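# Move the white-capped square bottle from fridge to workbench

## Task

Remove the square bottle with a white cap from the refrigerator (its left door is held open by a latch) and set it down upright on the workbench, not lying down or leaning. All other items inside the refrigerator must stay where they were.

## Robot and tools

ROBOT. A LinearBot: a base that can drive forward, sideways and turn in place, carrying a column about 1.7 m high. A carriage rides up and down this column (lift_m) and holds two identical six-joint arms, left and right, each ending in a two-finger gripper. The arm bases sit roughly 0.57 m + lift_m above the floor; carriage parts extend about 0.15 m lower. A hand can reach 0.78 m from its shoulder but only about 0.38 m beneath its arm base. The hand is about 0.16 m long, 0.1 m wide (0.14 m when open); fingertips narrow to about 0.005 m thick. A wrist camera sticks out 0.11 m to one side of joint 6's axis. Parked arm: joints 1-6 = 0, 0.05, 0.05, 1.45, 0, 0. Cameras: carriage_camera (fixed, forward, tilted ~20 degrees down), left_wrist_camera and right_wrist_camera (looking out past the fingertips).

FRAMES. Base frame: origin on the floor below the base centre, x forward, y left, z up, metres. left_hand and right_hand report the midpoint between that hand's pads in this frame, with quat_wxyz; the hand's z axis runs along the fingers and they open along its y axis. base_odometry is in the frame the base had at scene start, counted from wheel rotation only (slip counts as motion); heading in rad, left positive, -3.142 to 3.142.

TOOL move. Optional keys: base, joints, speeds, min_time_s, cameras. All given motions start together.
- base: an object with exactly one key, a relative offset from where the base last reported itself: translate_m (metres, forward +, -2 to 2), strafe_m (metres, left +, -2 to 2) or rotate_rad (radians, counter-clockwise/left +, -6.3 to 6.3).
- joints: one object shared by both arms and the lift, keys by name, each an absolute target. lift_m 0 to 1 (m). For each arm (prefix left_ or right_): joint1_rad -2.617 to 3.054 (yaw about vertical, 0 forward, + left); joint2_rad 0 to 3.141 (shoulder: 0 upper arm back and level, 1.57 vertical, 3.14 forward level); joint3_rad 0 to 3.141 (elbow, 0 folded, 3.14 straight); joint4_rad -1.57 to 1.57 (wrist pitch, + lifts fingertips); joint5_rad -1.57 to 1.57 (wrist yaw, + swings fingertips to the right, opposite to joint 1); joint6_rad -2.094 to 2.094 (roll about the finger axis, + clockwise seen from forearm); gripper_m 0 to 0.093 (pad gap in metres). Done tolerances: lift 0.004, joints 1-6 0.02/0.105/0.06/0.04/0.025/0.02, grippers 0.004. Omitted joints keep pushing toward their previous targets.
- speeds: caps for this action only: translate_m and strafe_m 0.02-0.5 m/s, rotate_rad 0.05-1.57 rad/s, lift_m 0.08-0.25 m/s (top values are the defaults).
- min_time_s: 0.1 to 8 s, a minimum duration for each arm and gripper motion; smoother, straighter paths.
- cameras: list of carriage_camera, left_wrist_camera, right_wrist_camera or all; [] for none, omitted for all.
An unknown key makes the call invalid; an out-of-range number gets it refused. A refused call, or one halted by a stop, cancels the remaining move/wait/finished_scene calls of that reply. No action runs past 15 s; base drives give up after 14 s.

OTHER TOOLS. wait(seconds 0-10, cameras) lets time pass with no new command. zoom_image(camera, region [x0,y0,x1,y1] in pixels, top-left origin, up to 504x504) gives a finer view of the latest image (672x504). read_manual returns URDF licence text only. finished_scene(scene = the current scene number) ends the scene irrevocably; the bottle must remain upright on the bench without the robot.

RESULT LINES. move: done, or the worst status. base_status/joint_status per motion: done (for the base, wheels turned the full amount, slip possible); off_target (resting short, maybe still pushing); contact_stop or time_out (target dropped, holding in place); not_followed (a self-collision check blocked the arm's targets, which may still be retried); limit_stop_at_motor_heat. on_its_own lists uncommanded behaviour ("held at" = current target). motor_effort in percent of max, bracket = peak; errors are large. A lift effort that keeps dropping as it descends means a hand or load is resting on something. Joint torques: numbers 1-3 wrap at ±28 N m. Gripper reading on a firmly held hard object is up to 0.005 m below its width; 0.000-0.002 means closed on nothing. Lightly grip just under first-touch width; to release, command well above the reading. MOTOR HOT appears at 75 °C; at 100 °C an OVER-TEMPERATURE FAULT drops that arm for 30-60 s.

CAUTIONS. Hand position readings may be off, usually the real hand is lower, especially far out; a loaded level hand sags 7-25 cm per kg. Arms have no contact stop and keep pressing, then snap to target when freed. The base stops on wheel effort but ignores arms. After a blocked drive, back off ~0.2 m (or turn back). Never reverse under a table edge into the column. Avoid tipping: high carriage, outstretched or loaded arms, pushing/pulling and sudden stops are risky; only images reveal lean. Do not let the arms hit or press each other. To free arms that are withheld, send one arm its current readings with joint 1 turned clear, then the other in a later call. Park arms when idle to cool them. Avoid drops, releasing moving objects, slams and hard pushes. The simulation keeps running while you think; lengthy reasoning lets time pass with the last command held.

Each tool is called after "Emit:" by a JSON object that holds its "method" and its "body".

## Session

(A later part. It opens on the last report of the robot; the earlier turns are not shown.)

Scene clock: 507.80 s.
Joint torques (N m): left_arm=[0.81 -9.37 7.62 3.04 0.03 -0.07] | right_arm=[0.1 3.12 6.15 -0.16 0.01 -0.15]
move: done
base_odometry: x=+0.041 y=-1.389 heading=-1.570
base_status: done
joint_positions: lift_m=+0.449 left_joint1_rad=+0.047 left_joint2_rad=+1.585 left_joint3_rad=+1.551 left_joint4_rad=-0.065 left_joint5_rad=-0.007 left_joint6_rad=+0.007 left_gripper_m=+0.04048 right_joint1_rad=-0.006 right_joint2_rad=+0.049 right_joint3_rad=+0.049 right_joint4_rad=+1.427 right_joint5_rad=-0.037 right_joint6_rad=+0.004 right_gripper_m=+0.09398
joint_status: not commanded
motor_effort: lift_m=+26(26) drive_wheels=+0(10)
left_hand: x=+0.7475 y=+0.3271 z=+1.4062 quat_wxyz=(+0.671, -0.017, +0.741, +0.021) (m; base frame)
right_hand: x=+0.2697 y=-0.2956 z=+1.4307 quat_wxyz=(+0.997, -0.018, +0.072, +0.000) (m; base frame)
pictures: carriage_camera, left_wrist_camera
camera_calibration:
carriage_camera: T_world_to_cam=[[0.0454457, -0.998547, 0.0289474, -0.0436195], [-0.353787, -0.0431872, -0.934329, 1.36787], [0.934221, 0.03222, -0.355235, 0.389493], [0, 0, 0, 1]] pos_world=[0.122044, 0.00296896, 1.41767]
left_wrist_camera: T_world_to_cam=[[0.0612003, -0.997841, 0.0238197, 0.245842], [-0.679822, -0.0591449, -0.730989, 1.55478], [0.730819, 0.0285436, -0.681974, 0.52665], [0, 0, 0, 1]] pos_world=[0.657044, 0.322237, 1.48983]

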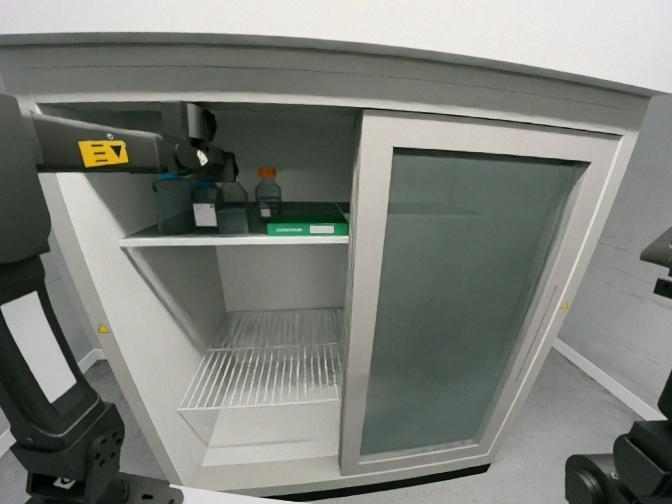

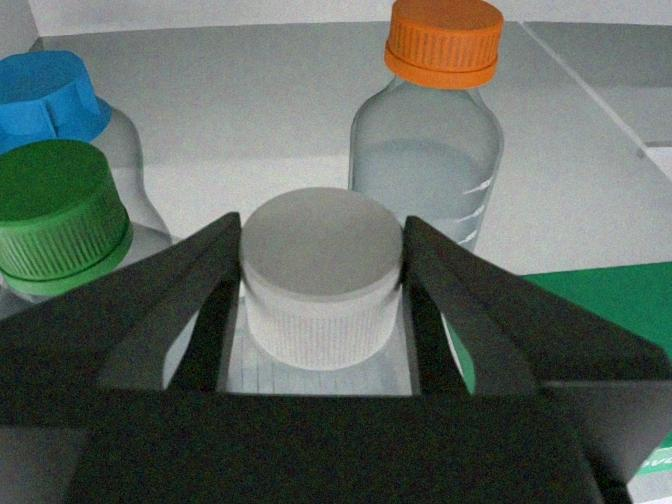

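Emit:
{"method": "move", "body": {"joints": {"lift_m": 0.475}, "speeds": {"lift_m": 0.08}, "cameras": ["left_wrist_camera", "carriage_camera"]}}

Emit:
{"method": "zoom_image", "body": {"camera": "carriage_camera", "region": [120, 80, 320, 250]}}

Scene clock: 517.80 s.
Joint torques (N m): left_arm=[0.77 -10.66 8.34 3.52 0.03 -0.04] | right_arm=[0.12 3.14 6.15 -0.16 0 -0.15]
move: done
base_odometry: x=+0.041 y=-1.389 heading=-1.570
base_status: not commanded
joint_positions: lift_m=+0.474 left_joint1_rad=+0.047 left_joint2_rad=+1.598 left_joint3_rad=+1.542 left_joint4_rad=-0.106 left_joint5_rad=-0.007 left_joint6_rad=+0.004 left_gripper_m=+0.04048 right_joint1_rad=-0.006 right_joint2_rad=+0.049 right_joint3_rad=+0.049 right_joint4_rad=+1.427 right_joint5_rad=-0.037 right_joint6_rad=+0.004 right_gripper_m=+0.09398
joint_status: all done
motor_effort: lift_m=+28(30) drive_wheels=+1(6)
left_hand: x=+0.7500 y=+0.3272 z=+1.4110 quat_wxyz=(+0.647, -0.019, +0.762, +0.019) (m; base frame)
right_hand: x=+0.2697 y=-0.2956 z=+1.4565 quat_wxyz=(+0.997, -0.018, +0.072, +0.000) (m; base frame)
pictures: carriage_camera, left_wrist_camera
camera_calibration:
carriage_camera: T_world_to_cam=[[0.0454457, -0.998547, 0.0289474, -0.0443657], [-0.353787, -0.0431872, -0.934329, 1.39196], [0.934221, 0.03222, -0.355235, 0.39865], [0, 0, 0, 1]] pos_world=[0.122044, 0.00296896, 1.44344]
left_wrist_camera: T_world_to_cam=[[0.0631642, -0.997668, 0.0258793, 0.241257], [-0.724523, -0.0636735, -0.686304, 1.53194], [0.686351, 0.0245997, -0.726855, 0.626068], [0, 0, 0, 1]] pos_world=[0.664986, 0.322837, 1.50019]

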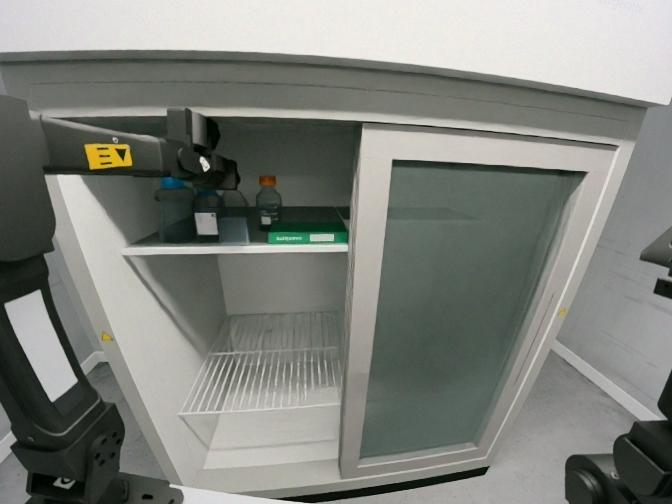

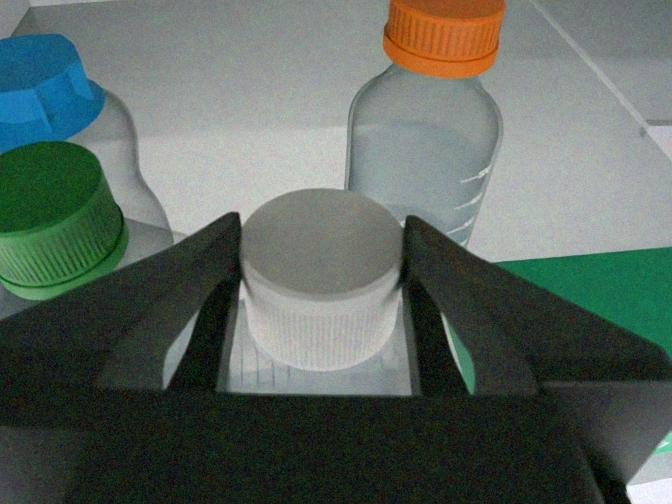

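Scaled by 2.520 from the camera's 672x504 image, which has a finer 960x720 frame.

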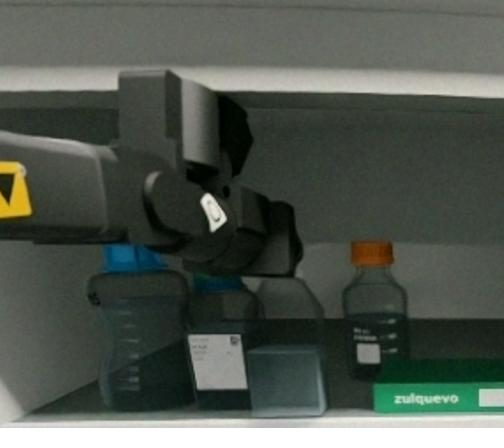

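Emit:
{"method": "move", "body": {"joints": {"lift_m": 0.49, "left_joint4_rad": 0.12}, "speeds": {"lift_m": 0.08}, "min_time_s": 1, "cameras": ["left_wrist_camera", "carriage_camera"]}}

Emit:
{"method": "zoom_image", "body": {"camera": "carriage_camera", "region": [120, 80, 320, 250]}}

Scene clock: 547.40 s.
Joint torques (N m): left_arm=[0.79 -11.62 12.59 4.02 0.05 -0.01] | right_arm=[0.12 3.15 6.16 -0.16 0.01 -0.15]
move: off_target
base_odometry: x=+0.041 y=-1.389 heading=-1.570
base_status: not commanded
joint_positions: lift_m=+0.489 left_joint1_rad=+0.047 left_joint2_rad=+1.607 left_joint3_rad=+1.488 left_joint4_rad=-0.029 left_joint5_rad=-0.008 left_joint6_rad=+0.002 left_gripper_m=+0.04048 right_joint1_rad=-0.006 right_joint2_rad=+0.049 right_joint3_rad=+0.049 right_joint4_rad=+1.427 right_joint5_rad=-0.037 right_joint6_rad=+0.004 right_gripper_m=+0.09398
joint_status: left_joint4_rad off_target (ended at -0.029, target +0.120); the others done
motor_effort: lift_m=+29(33) drive_wheels=+3(7)
left_hand: x=+0.7554 y=+0.3277 z=+1.4131 quat_wxyz=(+0.653, -0.020, +0.757, +0.019) (m; base frame)
right_hand: x=+0.2697 y=-0.2956 z=+1.4713 quat_wxyz=(+0.997, -0.018, +0.072, +0.000) (m; base frame)
pictures: carriage_camera, left_wrist_camera
camera_calibration:
carriage_camera: T_world_to_cam=[[0.0454457, -0.998547, 0.0289474, -0.0447941], [-0.353787, -0.0431872, -0.934329, 1.40578], [0.934221, 0.03222, -0.355235, 0.403907], [0, 0, 0, 1]] pos_world=[0.122044, 0.00296896, 1.45824]
left_wrist_camera: T_world_to_cam=[[0.0646472, -0.997511, 0.0281377, 0.237011], [-0.714842, -0.0659653, -0.696168, 1.5448], [0.696291, 0.0248913, -0.717328, 0.602819], [0, 0, 0, 1]] pos_world=[0.669232, 0.323319, 1.50119]

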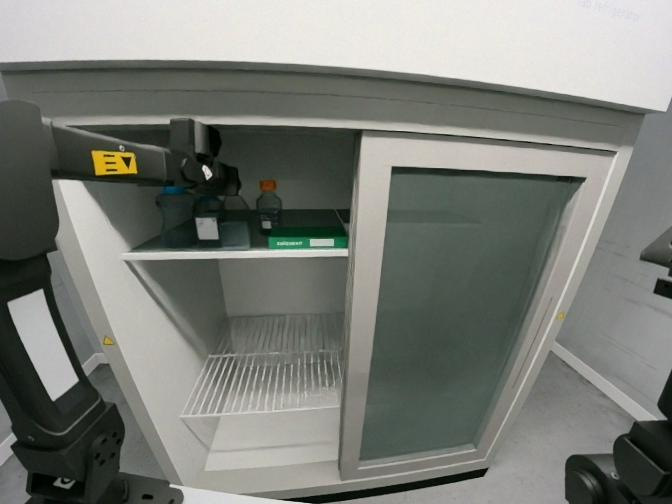

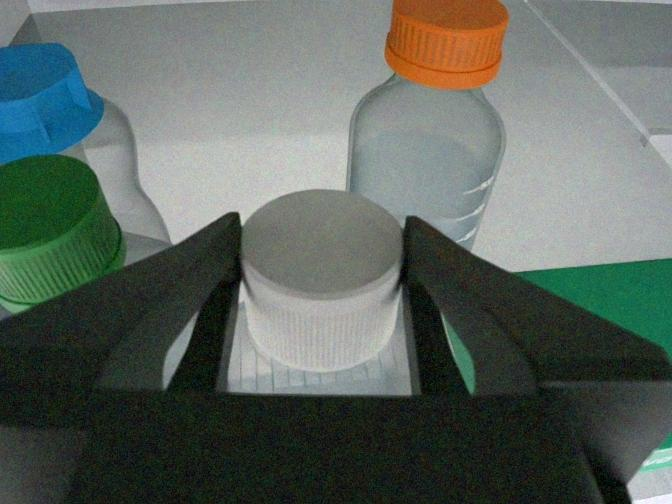

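Scaled by 2.520 from the camera's 672x504 image, which has a finer 960x720 frame.

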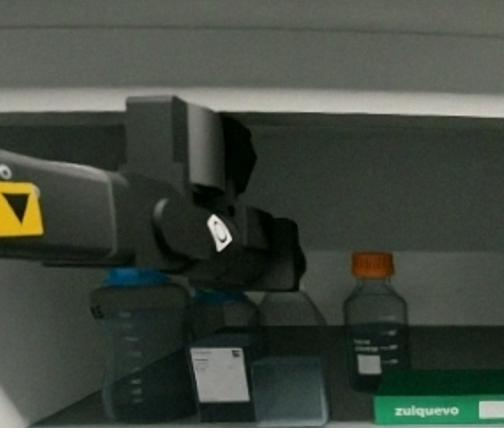

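Emit:
{"method": "move", "body": {"joints": {"lift_m": 0.51}, "speeds": {"lift_m": 0.08}, "cameras": ["left_wrist_camera", "carriage_camera"]}}

Emit:
{"method": "zoom_image", "body": {"camera": "carriage_camera", "region": [120, 100, 320, 270]}}

Scene clock: 559.83 s.
Joint torques (N m): left_arm=[0.81 -15.09 15.66 2.99 0.06 0.01] | right_arm=[0.1 3.18 6.31 -0.15 0.01 -0.15]
move: done
MOTOR HOT: joint 4 (wrist pitch) of the left arm reports 74 °C; the controller stops that arm at 100 °C. To cool a motor, set the load down, stop pushing, or move to a pose that needs little force.
base_odometry: x=+0.041 y=-1.389 heading=-1.570
base_status: not commanded
joint_positions: lift_m=+0.509 left_joint1_rad=+0.047 left_joint2_rad=+1.643 left_joint3_rad=+1.448 left_joint4_rad=+0.061 left_joint5_rad=-0.009 left_joint6_rad=-0.001 left_gripper_m=+0.04048 right_joint1_rad=-0.006 right_joint2_rad=+0.049 right_joint3_rad=+0.049 right_joint4_rad=+1.426 right_joint5_rad=-0.037 right_joint6_rad=+0.004 right_gripper_m=+0.09398
joint_status: all done
on_its_own: left_joint4_rad moved +0.090 toward your old target +0.120
motor_effort: lift_m=+32(35) drive_wheels=+6(7)
left_hand: x=+0.7669 y=+0.3283 z=+1.4164 quat_wxyz=(+0.658, -0.021, +0.753, +0.018) (m; base frame)
right_hand: x=+0.2698 y=-0.2956 z=+1.4909 quat_wxyz=(+0.997, -0.018, +0.073, +0.000) (m; base frame)
pictures: carriage_camera, left_wrist_camera
camera_calibration:
carriage_camera: T_world_to_cam=[[0.0454457, -0.998547, 0.0289474, -0.0453632], [-0.353787, -0.0431872, -0.934329, 1.42415], [0.934221, 0.03222, -0.355235, 0.410891], [0, 0, 0, 1]] pos_world=[0.122044, 0.00296896, 1.4779]
left_wrist_camera: T_world_to_cam=[[0.0650011, -0.997405, 0.0309656, 0.23247], [-0.705343, -0.0678738, -0.705609, 1.56201], [0.70588, 0.0240241, -0.707924, 0.576726], [0, 0, 0, 1]] pos_world=[0.679546, 0.324031, 1.50325]

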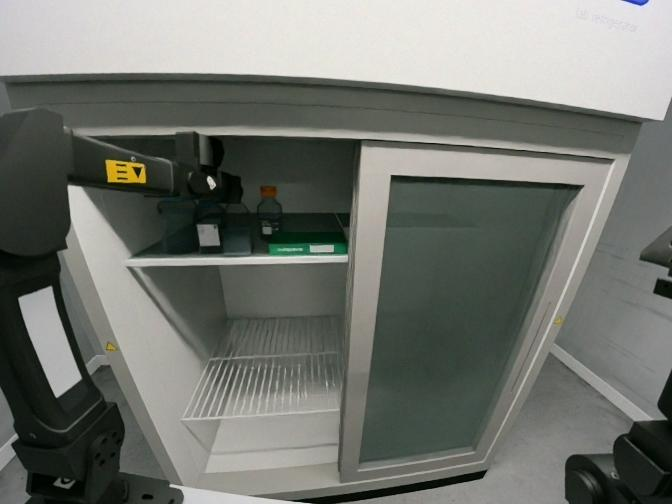

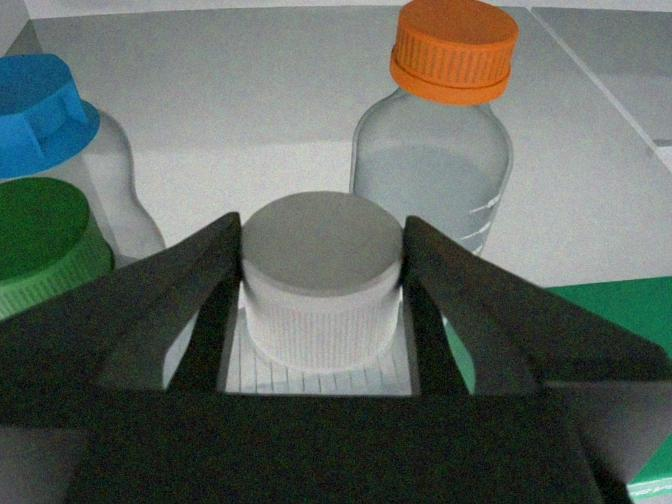

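Scaled by 2.520 from the camera's 672x504 image, which has a finer 960x720 frame.

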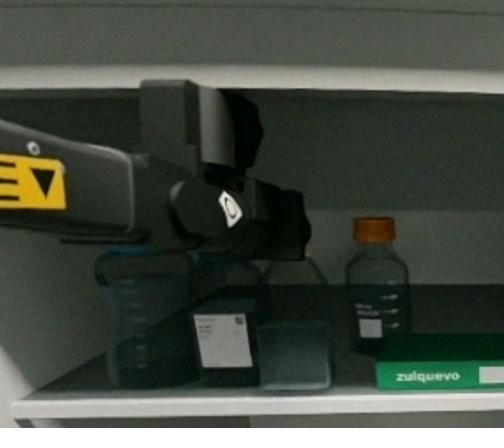

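Emit:
{"method": "move", "body": {"joints": {"lift_m": 0.449, "left_joint4_rad": 0.05}, "speeds": {"lift_m": 0.08}, "cameras": ["left_wrist_camera", "carriage_camera"]}}

Emit:
{"method": "zoom_image", "body": {"camera": "carriage_camera", "region": [120, 70, 320, 240]}}

Scene clock: 614.70 s.
Joint torques (N m): left_arm=[0.76 -11.33 9.36 2.74 0.03 0] | right_arm=[0.09 3.15 6.13 -0.17 0 -0.15]
move: done
MOTOR HOT: still on. Joint 3 (elbow) of the left arm reports 76 °C.
base_odometry: x=+0.041 y=-1.389 heading=-1.570
base_status: not commanded
joint_positions: lift_m=+0.449 left_joint1_rad=+0.047 left_joint2_rad=+1.605 left_joint3_rad=+1.530 left_joint4_rad=+0.011 left_joint5_rad=-0.006 left_joint6_rad=+0.000 left_gripper_m=+0.04048 right_joint1_rad=-0.006 right_joint2_rad=+0.049 right_joint3_rad=+0.049 right_joint4_rad=+1.426 right_joint5_rad=-0.037 right_joint6_rad=+0.004 right_gripper_m=+0.09398
joint_status: all done
motor_effort: lift_m=+21(25) drive_wheels=-2(6)
left_hand: x=+0.7555 y=+0.3274 z=+1.4048 quat_wxyz=(+0.684, -0.019, +0.729, +0.018) (m; base frame)
right_hand: x=+0.2698 y=-0.2956 z=+1.4313 quat_wxyz=(+0.997, -0.018, +0.073, +0.000) (m; base frame)
pictures: carriage_camera, left_wrist_camera
camera_calibration:
carriage_camera: T_world_to_cam=[[0.0454457, -0.998547, 0.0289474, -0.0436372], [-0.353787, -0.0431872, -0.934329, 1.36844], [0.934221, 0.03222, -0.355235, 0.38971], [0, 0, 0, 1]] pos_world=[0.122044, 0.00296896, 1.41828]
left_wrist_camera: T_world_to_cam=[[0.060413, -0.997687, 0.0311749, 0.235906], [-0.653788, -0.0631505, -0.754038, 1.57327], [0.754262, 0.0251719, -0.656091, 0.466955], [0, 0, 0, 1]] pos_world=[0.66213, 0.322959, 1.48532]

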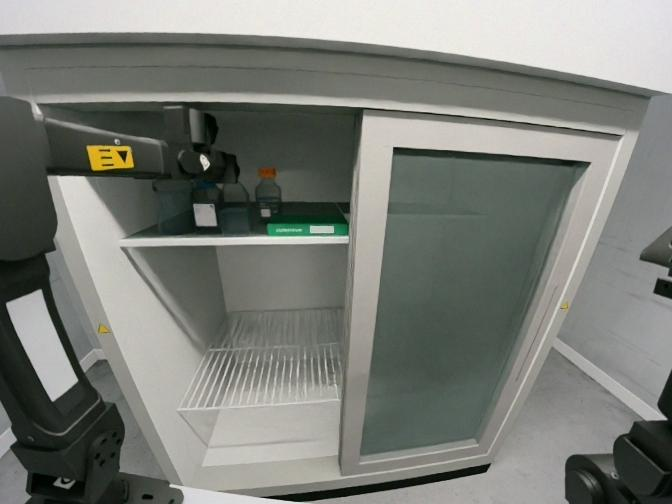

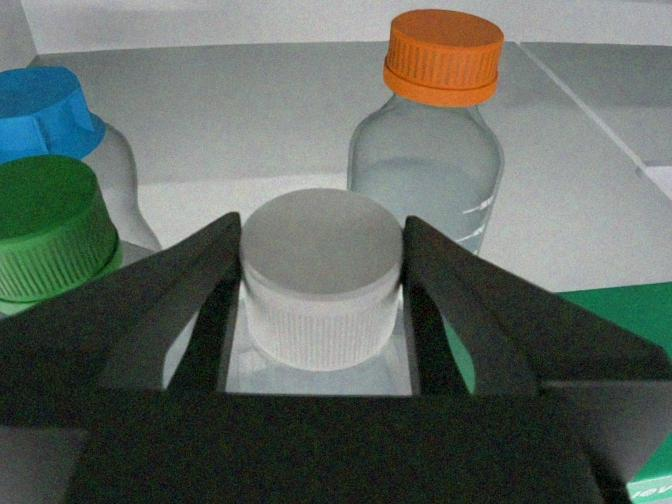

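Scaled by 2.520 from the camera's 672x504 image, which has a finer 960x720 frame.

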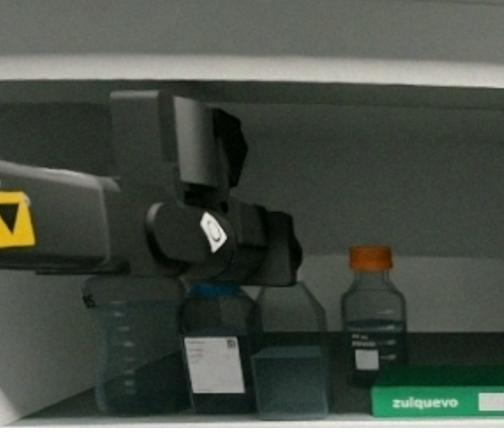

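Emit:
{"method": "move", "body": {"joints": {"lift_m": 0.43, "left_joint4_rad": 0.03}, "speeds": {"lift_m": 0.08}, "cameras": []}}

Emit:
{"method": "move", "body": {"base": {"translate_m": -0.03}, "speeds": {"translate_m": 0.04}, "cameras": ["left_wrist_camera", "carriage_camera"]}}

Emit:
{"method": "zoom_image", "body": {"camera": "carriage_camera", "region": [120, 70, 320, 240]}}

Scene clock: 644.73 s.
Joint torques (N m): left_arm=[0.79 -10.44 8.24 2.2 0.02 -0.02] | right_arm=[0.09 3.17 6.16 -0.16 0.01 -0.15]
move: done
MOTOR HOT: cleared for the motors of the left arm.
base_odometry: x=+0.041 y=-1.389 heading=-1.570
base_status: not commanded
joint_positions: lift_m=+0.430 left_joint1_rad=+0.047 left_joint2_rad=+1.596 left_joint3_rad=+1.544 left_joint4_rad=+0.037 left_joint5_rad=-0.006 left_joint6_rad=+0.002 left_gripper_m=+0.04048 right_joint1_rad=-0.006 right_joint2_rad=+0.049 right_joint3_rad=+0.049 right_joint4_rad=+1.426 right_joint5_rad=-0.037 right_joint6_rad=+0.004 right_gripper_m=+0.09398
joint_status: all done
motor_effort: lift_m=+21(21) drive_wheels=-3(4)
left_hand: x=+0.7525 y=+0.3271 z=+1.4035 quat_wxyz=(+0.701, -0.018, +0.712, +0.019) (m; base frame)
right_hand: x=+0.2698 y=-0.2956 z=+1.4123 quat_wxyz=(+0.997, -0.018, +0.073, +0.000) (m; base frame)
pictures: none
No camera images: "cameras" was empty.

Scene clock: 646.00 s.
Joint torques (N m): left_arm=[0.79 -10.39 8.23 2.06 0.01 -0.04] | right_arm=[0.1 3.17 6.17 -0.17 0.01 -0.15]
move: done
base_odometry: x=+0.041 y=-1.359 heading=-1.570
base_status: done
joint_positions: lift_m=+0.430 left_joint1_rad=+0.047 left_joint2_rad=+1.595 left_joint3_rad=+1.544 left_joint4_rad=+0.049 left_joint5_rad=-0.004 left_joint6_rad=+0.003 left_gripper_m=+0.04048 right_joint1_rad=-0.006 right_joint2_rad=+0.049 right_joint3_rad=+0.049 right_joint4_rad=+1.427 right_joint5_rad=-0.037 right_joint6_rad=+0.004 right_gripper_m=+0.09398
joint_status: not commanded
motor_effort: lift_m=+21(21) drive_wheels=-4(10)
left_hand: x=+0.7522 y=+0.3268 z=+1.4070 quat_wxyz=(+0.706, -0.017, +0.708, +0.019) (m; base frame)
right_hand: x=+0.2697 y=-0.2956 z=+1.4123 quat_wxyz=(+0.997, -0.018, +0.072, +0.000) (m; base frame)
pictures: carriage_camera, left_wrist_camera
camera_calibration:
carriage_camera: T_world_to_cam=[[0.0454457, -0.998547, 0.0289474, -0.0430876], [-0.353787, -0.0431872, -0.934329, 1.3507], [0.934221, 0.03222, -0.355235, 0.382966], [0, 0, 0, 1]] pos_world=[0.122044, 0.00296896, 1.39929]
left_wrist_camera: T_world_to_cam=[[0.05619, -0.997991, 0.0292812, 0.24143], [-0.606568, -0.0574171, -0.792956, 1.5901], [0.793044, 0.0267951, -0.608575, 0.374285], [0, 0, 0, 1]] pos_world=[0.654109, 0.322214, 1.48159]

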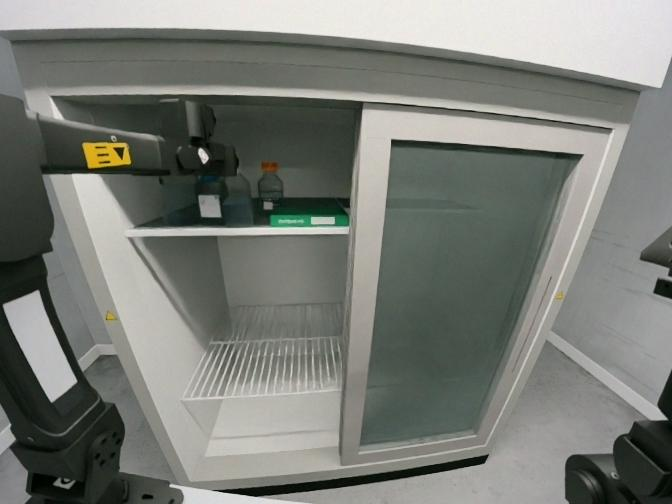

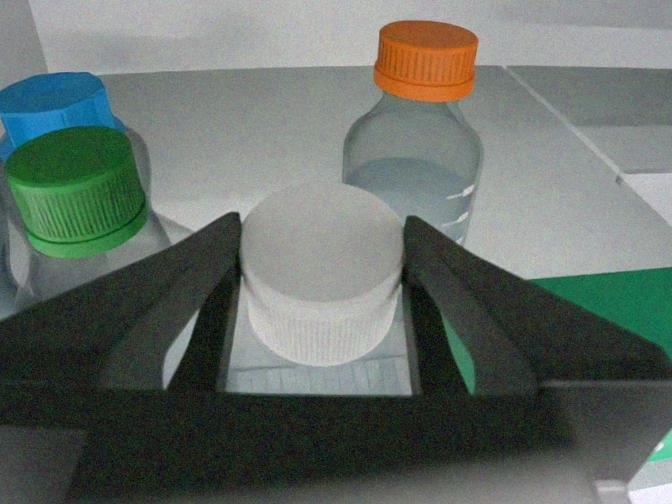

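Scaled by 2.520 from the camera's 672x504 image, which has a finer 960x720 frame.

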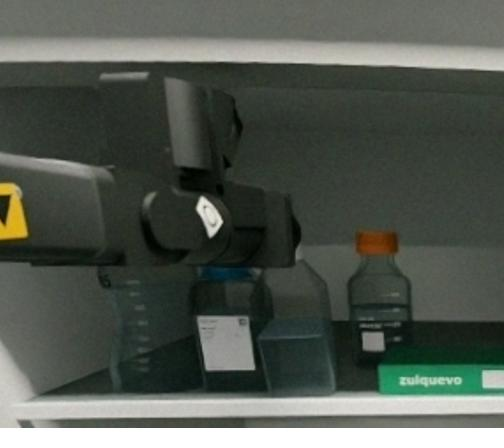

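Emit:
{"method": "move", "body": {"joints": {"lift_m": 0.5, "left_joint4_rad": 0.12}, "speeds": {"lift_m": 0.08}, "min_time_s": 0.8, "cameras": ["carriage_camera"]}}

Emit:
{"method": "zoom_image", "body": {"camera": "carriage_camera", "region": [120, 90, 320, 260]}}

Scene clock: 728.43 s.
Joint torques (N m): left_arm=[0.79 -13.48 12.98 3.87 0.04 0.01] | right_arm=[0.12 3.17 6.17 -0.15 0.01 -0.15]
move: off_target
base_odometry: x=+0.041 y=-1.359 heading=-1.570
base_status: not commanded
joint_positions: lift_m=+0.499 left_joint1_rad=+0.047 left_joint2_rad=+1.626 left_joint3_rad=+1.483 left_joint4_rad=-0.016 left_joint5_rad=-0.007 left_joint6_rad=-0.001 left_gripper_m=+0.04047 right_joint1_rad=-0.006 right_joint2_rad=+0.049 right_joint3_rad=+0.049 right_joint4_rad=+1.427 right_joint5_rad=-0.037 right_joint6_rad=+0.004 right_gripper_m=+0.09398
joint_status: left_joint4_rad off_target (ended at -0.016, target +0.120); the others done
motor_effort: lift_m=+30(32) drive_wheels=+5(7)
left_hand: x=+0.7606 y=+0.3278 z=+1.4140 quat_wxyz=(+0.648, -0.021, +0.761, +0.018) (m; base frame)
right_hand: x=+0.2697 y=-0.2956 z=+1.4811 quat_wxyz=(+0.997, -0.018, +0.072, +0.000) (m; base frame)
pictures: carriage_camera
camera_calibration:
carriage_camera: T_world_to_cam=[[0.0454457, -0.998547, 0.0289474, -0.0450798], [-0.353787, -0.0431872, -0.934329, 1.415], [0.934221, 0.03222, -0.355235, 0.407413], [0, 0, 0, 1]] pos_world=[0.122044, 0.00296896, 1.46811]

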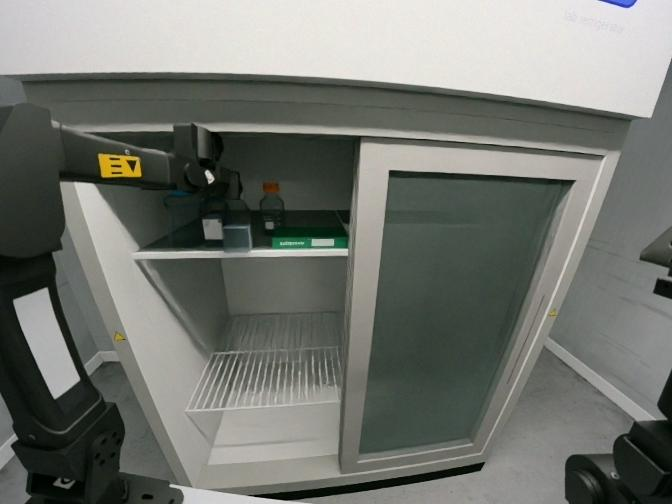

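Scaled by 2.520 from the camera's 672x504 image, which has a finer 960x720 frame.

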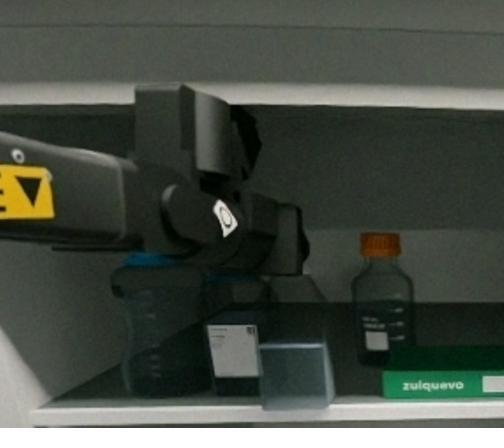

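Emit:
{"method": "move", "body": {"base": {"translate_m": -0.05}, "speeds": {"translate_m": 0.05}, "cameras": ["carriage_camera"]}}

Emit:
{"method": "zoom_image", "body": {"camera": "carriage_camera", "region": [120, 90, 320, 260]}}

Scene clock: 753.23 s.
Joint torques (N m): left_arm=[0.76 -13.72 11.95 3.89 0.03 0] | right_arm=[0.1 3.17 6.16 -0.17 0.01 -0.15]
move: done
base_odometry: x=+0.041 y=-1.309 heading=-1.570
base_status: done
joint_positions: lift_m=+0.499 left_joint1_rad=+0.047 left_joint2_rad=+1.629 left_joint3_rad=+1.496 left_joint4_rad=-0.018 left_joint5_rad=-0.006 left_joint6_rad=-0.002 left_gripper_m=+0.04047 right_joint1_rad=-0.006 right_joint2_rad=+0.049 right_joint3_rad=+0.049 right_joint4_rad=+1.427 right_joint5_rad=-0.037 right_joint6_rad=+0.004 right_gripper_m=+0.09398
joint_status: not commanded
motor_effort: lift_m=+28(30) drive_wheels=-4(14)
left_hand: x=+0.7616 y=+0.3276 z=+1.4187 quat_wxyz=(+0.651, -0.020, +0.758, +0.017) (m; base frame)
right_hand: x=+0.2695 y=-0.2956 z=+1.4814 quat_wxyz=(+0.997, -0.018, +0.072, +0.000) (m; base frame)
pictures: carriage_camera
camera_calibration:
carriage_camera: T_world_to_cam=[[0.0454457, -0.998547, 0.0289474, -0.0450872], [-0.353787, -0.0431872, -0.934329, 1.41524], [0.934221, 0.03222, -0.355235, 0.407504], [0, 0, 0, 1]] pos_world=[0.122044, 0.00296896, 1.46837]

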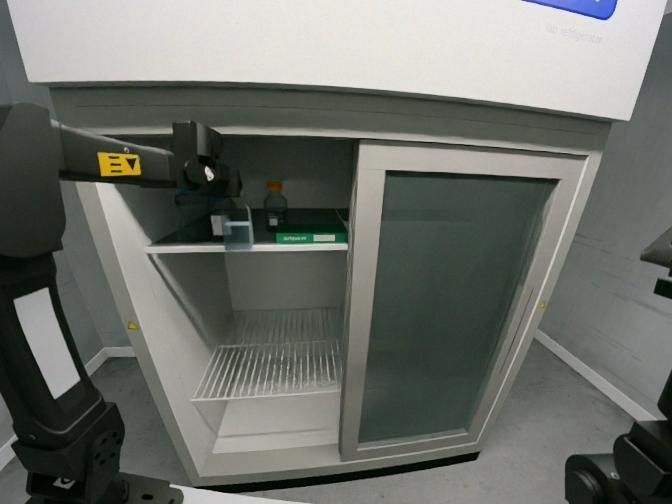

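Scaled by 2.520 from the camera's 672x504 image, which has a finer 960x720 frame.

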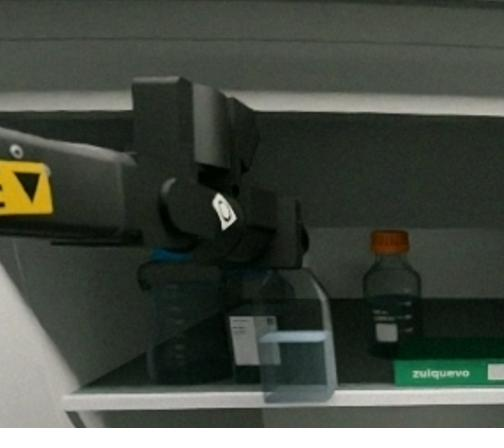

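Emit:
{"method": "move", "body": {"base": {"translate_m": -0.55}, "speeds": {"translate_m": 0.2}, "cameras": ["carriage_camera"]}}

Emit:
{"method": "move", "body": {"base": {"rotate_rad": -3.1416}, "joints": {"lift_m": 0.3}, "speeds": {"rotate_rad": 0.7, "lift_m": 0.1}, "cameras": ["carriage_camera", "left_wrist_camera"]}}

Scene clock: 769.60 s.
Joint torques (N m): left_arm=[0.8 -13.49 11.02 3.55 0.03 0.02] | right_arm=[0.1 3.18 6.15 -0.16 0.01 -0.15]
move: done
base_odometry: x=+0.041 y=-0.759 heading=-1.570
base_status: done
joint_positions: lift_m=+0.499 left_joint1_rad=+0.047 left_joint2_rad=+1.629 left_joint3_rad=+1.508 left_joint4_rad=+0.013 left_joint5_rad=-0.006 left_joint6_rad=-0.002 left_gripper_m=+0.04047 right_joint1_rad=-0.006 right_joint2_rad=+0.049 right_joint3_rad=+0.049 right_joint4_rad=+1.426 right_joint5_rad=-0.037 right_joint6_rad=+0.004 right_gripper_m=+0.09398
joint_status: not commanded
motor_effort: lift_m=+28(28) drive_wheels=-2(12)
left_hand: x=+0.7625 y=+0.3276 z=+1.4320 quat_wxyz=(+0.667, -0.020, +0.744, +0.017) (m; base frame)
right_hand: x=+0.2698 y=-0.2956 z=+1.4814 quat_wxyz=(+0.997, -0.018, +0.073, +0.000) (m; base frame)
pictures: carriage_camera
camera_calibration:
carriage_camera: T_world_to_cam=[[0.0454457, -0.998547, 0.0289474, -0.0450881], [-0.353787, -0.0431872, -0.934329, 1.41527], [0.934221, 0.03222, -0.355235, 0.407515], [0, 0, 0, 1]] pos_world=[0.122044, 0.00296896, 1.4684]

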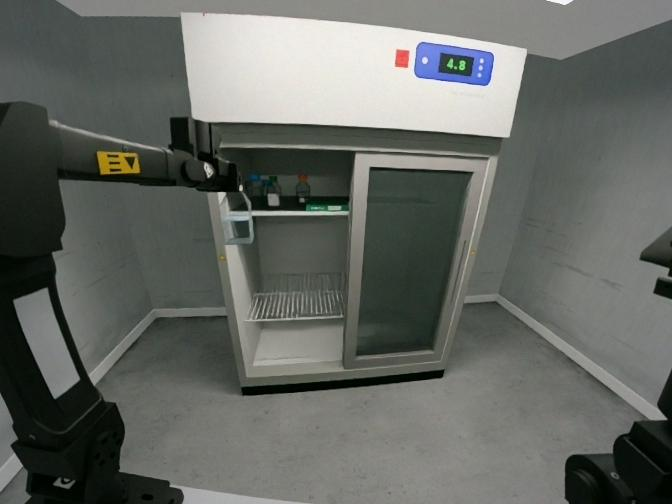

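Scene clock: 775.27 s.
Joint torques (N m): left_arm=[0.5 -12.9 10.66 3.55 -0.03 0.02] | right_arm=[0.08 3.15 6.16 -0.15 0 -0.15]
move: done
base_odometry: x=+0.041 y=-0.759 heading=+1.572
base_status: done
joint_positions: lift_m=+0.300 left_joint1_rad=+0.050 left_joint2_rad=+1.621 left_joint3_rad=+1.513 left_joint4_rad=+0.012 left_joint5_rad=+0.000 left_joint6_rad=-0.002 left_gripper_m=+0.04047 right_joint1_rad=-0.006 right_joint2_rad=+0.049 right_joint3_rad=+0.049 right_joint4_rad=+1.426 right_joint5_rad=-0.037 right_joint6_rad=+0.004 right_gripper_m=+0.09400
joint_status: all done
motor_effort: lift_m=+22(23) drive_wheels=+4(13)
left_hand: x=+0.7604 y=+0.3279 z=+1.2391 quat_wxyz=(+0.672, -0.019, +0.740, +0.016) (m; base frame)
right_hand: x=+0.2700 y=-0.2956 z=+1.2821 quat_wxyz=(+0.997, -0.018, +0.073, +0.000) (m; base frame)
pictures: carriage_camera, left_wrist_camera
camera_calibration:
carriage_camera: T_world_to_cam=[[0.0454457, -0.998547, 0.0289474, -0.0393194], [-0.353787, -0.0431872, -0.934329, 1.22908], [0.934221, 0.03222, -0.355235, 0.336723], [0, 0, 0, 1]] pos_world=[0.122044, 0.00296896, 1.26912]
left_wrist_camera: T_world_to_cam=[[0.0578309, -0.997773, 0.0332383, 0.240737], [-0.678278, -0.063699, -0.732039, 1.44308], [0.732526, 0.0197897, -0.680452, 0.40296], [0, 0, 0, 1]] pos_world=[0.669707, 0.324149, 1.32258]

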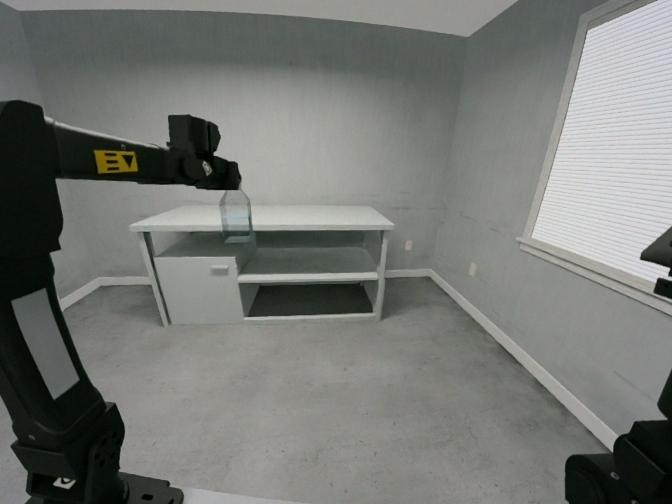

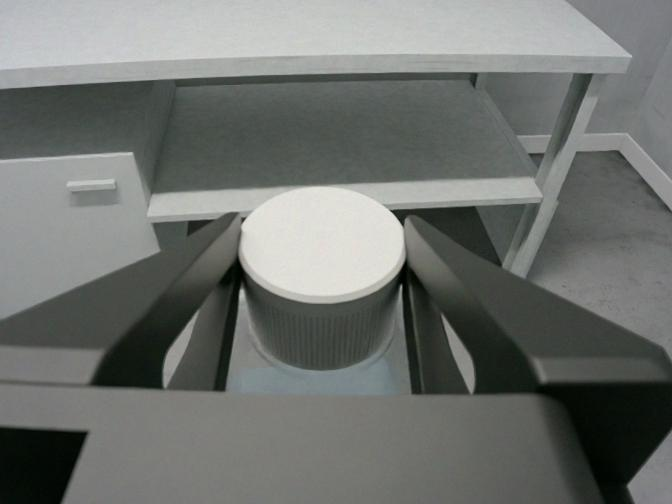

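Emit:
{"method": "move", "body": {"base": {"translate_m": 1.15}, "joints": {"lift_m": 0.2}, "speeds": {"translate_m": 0.25, "lift_m": 0.1}, "cameras": ["carriage_camera", "left_wrist_camera"]}}

Scene clock: 794.33 s.
Joint torques (N m): left_arm=[0.54 -12.45 10.4 3.57 -0.04 0.02] | right_arm=[0.1 3.17 6.13 -0.15 0.01 -0.15]
move: done
MOTOR HOT: joint 4 (wrist pitch) of the left arm reports 76 °C; the controller stops that arm at 100 °C. To cool a motor, set the load down, stop pushing, or move to a pose that needs little force.
base_odometry: x=+0.041 y=+0.391 heading=+1.571
base_status: done
joint_positions: lift_m=+0.200 left_joint1_rad=+0.050 left_joint2_rad=+1.617 left_joint3_rad=+1.516 left_joint4_rad=+0.013 left_joint5_rad=+0.000 left_joint6_rad=-0.002 left_gripper_m=+0.04047 right_joint1_rad=-0.006 right_joint2_rad=+0.049 right_joint3_rad=+0.049 right_joint4_rad=+1.427 right_joint5_rad=-0.037 right_joint6_rad=+0.004 right_gripper_m=+0.09400
joint_status: all done
motor_effort: lift_m=+22(23) drive_wheels=-4(16)
left_hand: x=+0.7591 y=+0.3278 z=+1.1430 quat_wxyz=(+0.675, -0.019, +0.737, +0.016) (m; base frame)
right_hand: x=+0.2697 y=-0.2956 z=+1.1822 quat_wxyz=(+0.997, -0.018, +0.072, +0.000) (m; base frame)
pictures: carriage_camera, left_wrist_camera
camera_calibration:
carriage_camera: T_world_to_cam=[[0.0454457, -0.998547, 0.0289474, -0.0364246], [-0.353787, -0.0431872, -0.934329, 1.13564], [0.934221, 0.03222, -0.355235, 0.301199], [0, 0, 0, 1]] pos_world=[0.122044, 0.00296896, 1.16912]
left_wrist_camera: T_world_to_cam=[[0.057552, -0.997787, 0.0333063, 0.244079], [-0.672119, -0.063393, -0.737725, 1.37361], [0.738204, 0.0200718, -0.674279, 0.327053], [0, 0, 0, 1]] pos_world=[0.667748, 0.324052, 1.22574]

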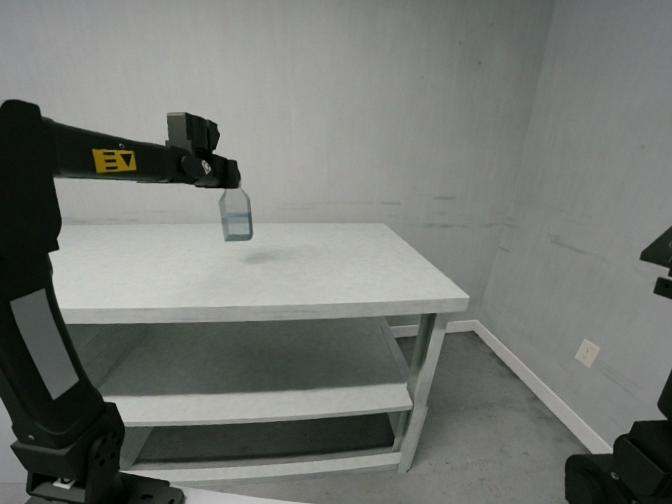

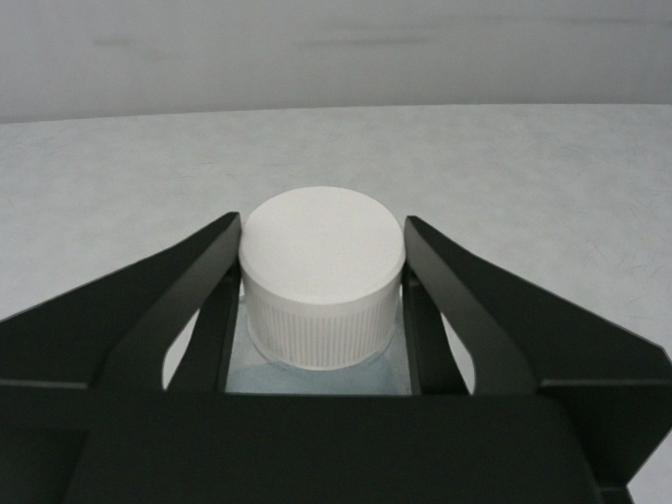

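Emit:
{"method": "move", "body": {"joints": {"lift_m": 0.1, "left_joint4_rad": 0.2}, "speeds": {"lift_m": 0.1}, "min_time_s": 0.8, "cameras": ["carriage_camera"]}}

Emit:
{"method": "zoom_image", "body": {"camera": "carriage_camera", "region": [130, 100, 350, 290]}}

Scene clock: 810.77 s.
Joint torques (N m): left_arm=[0.53 -12.44 10.39 3.6 -0.04 0.02] | right_arm=[0.1 3.14 6.16 -0.16 0.01 -0.15]
move: off_target
MOTOR HOT: still on. Joint 4 (wrist pitch) of the left arm reports 79 °C.
base_odometry: x=+0.041 y=+0.391 heading=+1.571
base_status: not commanded
joint_positions: lift_m=+0.100 left_joint1_rad=+0.050 left_joint2_rad=+1.617 left_joint3_rad=+1.518 left_joint4_rad=+0.086 left_joint5_rad=+0.000 left_joint6_rad=-0.002 left_gripper_m=+0.04047 right_joint1_rad=-0.006 right_joint2_rad=+0.049 right_joint3_rad=+0.049 right_joint4_rad=+1.427 right_joint5_rad=-0.037 right_joint6_rad=+0.004 right_gripper_m=+0.09400
joint_status: left_joint4_rad off_target (ended at +0.086, target +0.200); the others done
motor_effort: lift_m=+22(23) drive_wheels=-5(9)
left_hand: x=+0.7600 y=+0.3279 z=+1.0619 quat_wxyz=(+0.702, -0.018, +0.712, +0.017) (m; base frame)
right_hand: x=+0.2697 y=-0.2956 z=+1.0822 quat_wxyz=(+0.997, -0.018, +0.072, +0.000) (m; base frame)
pictures: carriage_camera
camera_calibration:
carriage_camera: T_world_to_cam=[[0.0454457, -0.998547, 0.0289474, -0.0335298], [-0.353787, -0.0431872, -0.934329, 1.04221], [0.934221, 0.03222, -0.355235, 0.265675], [0, 0, 0, 1]] pos_world=[0.122044, 0.00296896, 1.06911]

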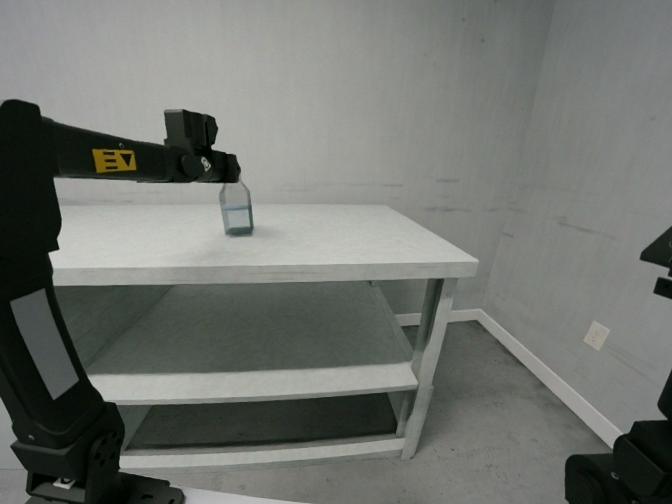

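Scaled by 2.291 from the camera's 672x504 image, which has a finer 960x720 frame.

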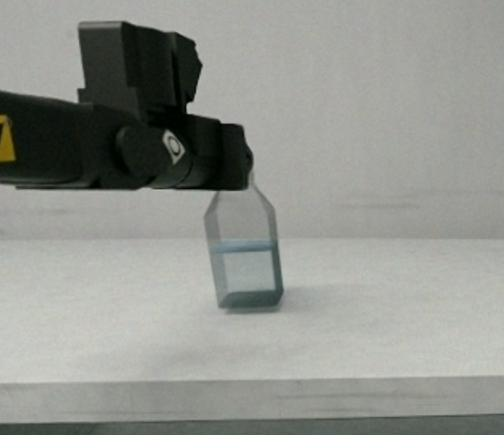

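Emit:
{"method": "move", "body": {"joints": {"lift_m": 0.068}, "speeds": {"lift_m": 0.08}, "cameras": ["carriage_camera"]}}

Emit:
{"method": "zoom_image", "body": {"camera": "carriage_camera", "region": [180, 140, 290, 270]}}

Scene clock: 822.27 s.
Joint torques (N m): left_arm=[0.54 -12.01 9.42 2.86 -0.04 0.01] | right_arm=[0.1 3.21 6.22 -0.16 0 -0.15]
move: done
MOTOR HOT: still on. Joint 4 (wrist pitch) of the left arm reports 84 °C.
base_odometry: x=+0.041 y=+0.391 heading=+1.571
base_status: not commanded
joint_positions: lift_m=+0.068 left_joint1_rad=+0.050 left_joint2_rad=+1.613 left_joint3_rad=+1.528 left_joint4_rad=+0.146 left_joint5_rad=+0.001 left_joint6_rad=-0.001 left_gripper_m=+0.04047 right_joint1_rad=-0.006 right_joint2_rad=+0.049 right_joint3_rad=+0.049 right_joint4_rad=+1.427 right_joint5_rad=-0.037 right_joint6_rad=+0.004 right_gripper_m=+0.09400
joint_status: all done
on_its_own: left_joint4_rad moved +0.061 toward your old target +0.200
motor_effort: lift_m=+21(21) drive_wheels=+2(7)
left_hand: x=+0.7579 y=+0.3277 z=+1.0520 quat_wxyz=(+0.728, -0.017, +0.685, +0.017) (m; base frame)
right_hand: x=+0.2697 y=-0.2956 z=+1.0503 quat_wxyz=(+0.997, -0.018, +0.072, +0.000) (m; base frame)
pictures: carriage_camera
camera_calibration:
carriage_camera: T_world_to_cam=[[0.0454457, -0.998547, 0.0289474, -0.032608], [-0.353787, -0.0431872, -0.934329, 1.01246], [0.934221, 0.03222, -0.355235, 0.254363], [0, 0, 0, 1]] pos_world=[0.122044, 0.00296896, 1.03727]

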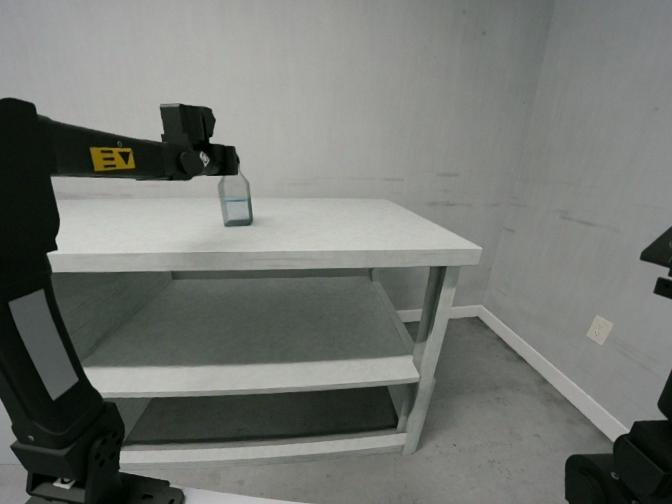

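Scaled by 3.877 from the camera's 672x504 image, which has a finer 960x720 frame.

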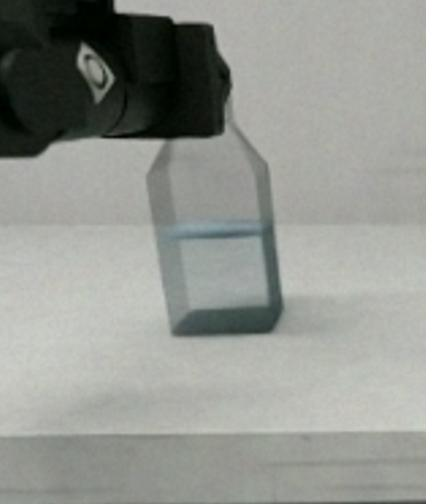

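Emit:
{"method": "move", "body": {"joints": {"lift_m": 0.056, "left_joint4_rad": 0.03}, "speeds": {"lift_m": 0.08}, "min_time_s": 1, "cameras": ["carriage_camera", "left_wrist_camera"]}}

Emit:
{"method": "zoom_image", "body": {"camera": "carriage_camera", "region": [180, 140, 290, 270]}}

Scene clock: 834.57 s.
Joint torques (N m): left_arm=[0.5 -9.65 7.5 1.55 -0.04 -0.01] | right_arm=[0.1 3.17 6.15 -0.16 0.01 -0.15]
move: off_target
MOTOR HOT: still on. Joint 4 (wrist pitch) of the left arm reports 78 °C.
base_odometry: x=+0.041 y=+0.391 heading=+1.571
base_status: not commanded
joint_positions: lift_m=+0.056 left_joint1_rad=+0.050 left_joint2_rad=+1.588 left_joint3_rad=+1.553 left_joint4_rad=+0.090 left_joint5_rad=+0.001 left_joint6_rad=+0.001 left_gripper_m=+0.04047 right_joint1_rad=-0.006 right_joint2_rad=+0.049 right_joint3_rad=+0.049 right_joint4_rad=+1.427 right_joint5_rad=-0.037 right_joint6_rad=+0.004 right_gripper_m=+0.09400
joint_status: left_joint4_rad off_target (ended at +0.090, target +0.030); the others done
motor_effort: lift_m=+22(23) drive_wheels=+6(10)
left_hand: x=+0.7493 y=+0.3273 z=+1.0506 quat_wxyz=(+0.726, -0.017, +0.688, +0.018) (m; base frame)
right_hand: x=+0.2697 y=-0.2956 z=+1.0383 quat_wxyz=(+0.997, -0.018, +0.072, +0.000) (m; base frame)
pictures: carriage_camera, left_wrist_camera
camera_calibration:
carriage_camera: T_world_to_cam=[[0.0454457, -0.998547, 0.0289474, -0.0322593], [-0.353787, -0.0431872, -0.934329, 1.0012], [0.934221, 0.03222, -0.355235, 0.250083], [0, 0, 0, 1]] pos_world=[0.122044, 0.00296896, 1.02522]
left_wrist_camera: T_world_to_cam=[[0.0525223, -0.998126, 0.031414, 0.253037], [-0.560945, -0.0555138, -0.82599, 1.30569], [0.826185, 0.0257614, -0.562809, 0.0870678], [0, 0, 0, 1]] pos_world=[0.647199, 0.322804, 1.11954]

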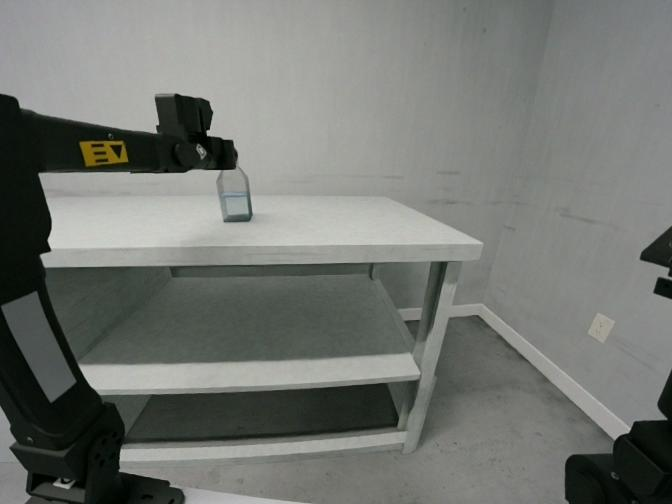

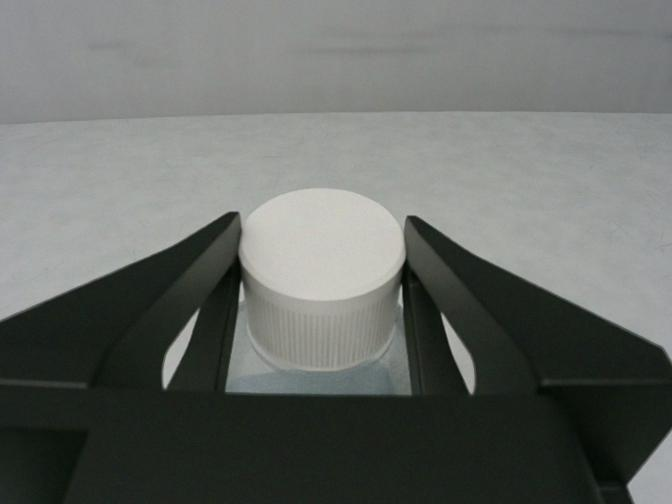

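Scaled by 3.877 from the camera's 672x504 image, which has a finer 960x720 frame.

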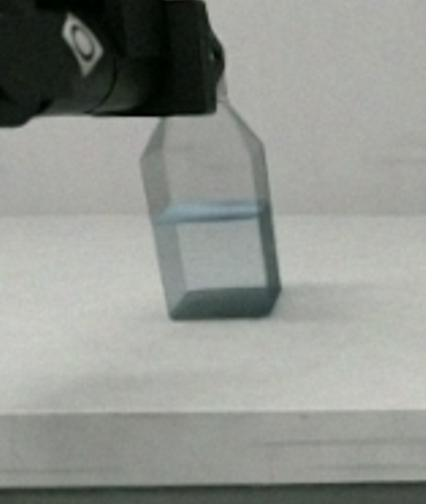

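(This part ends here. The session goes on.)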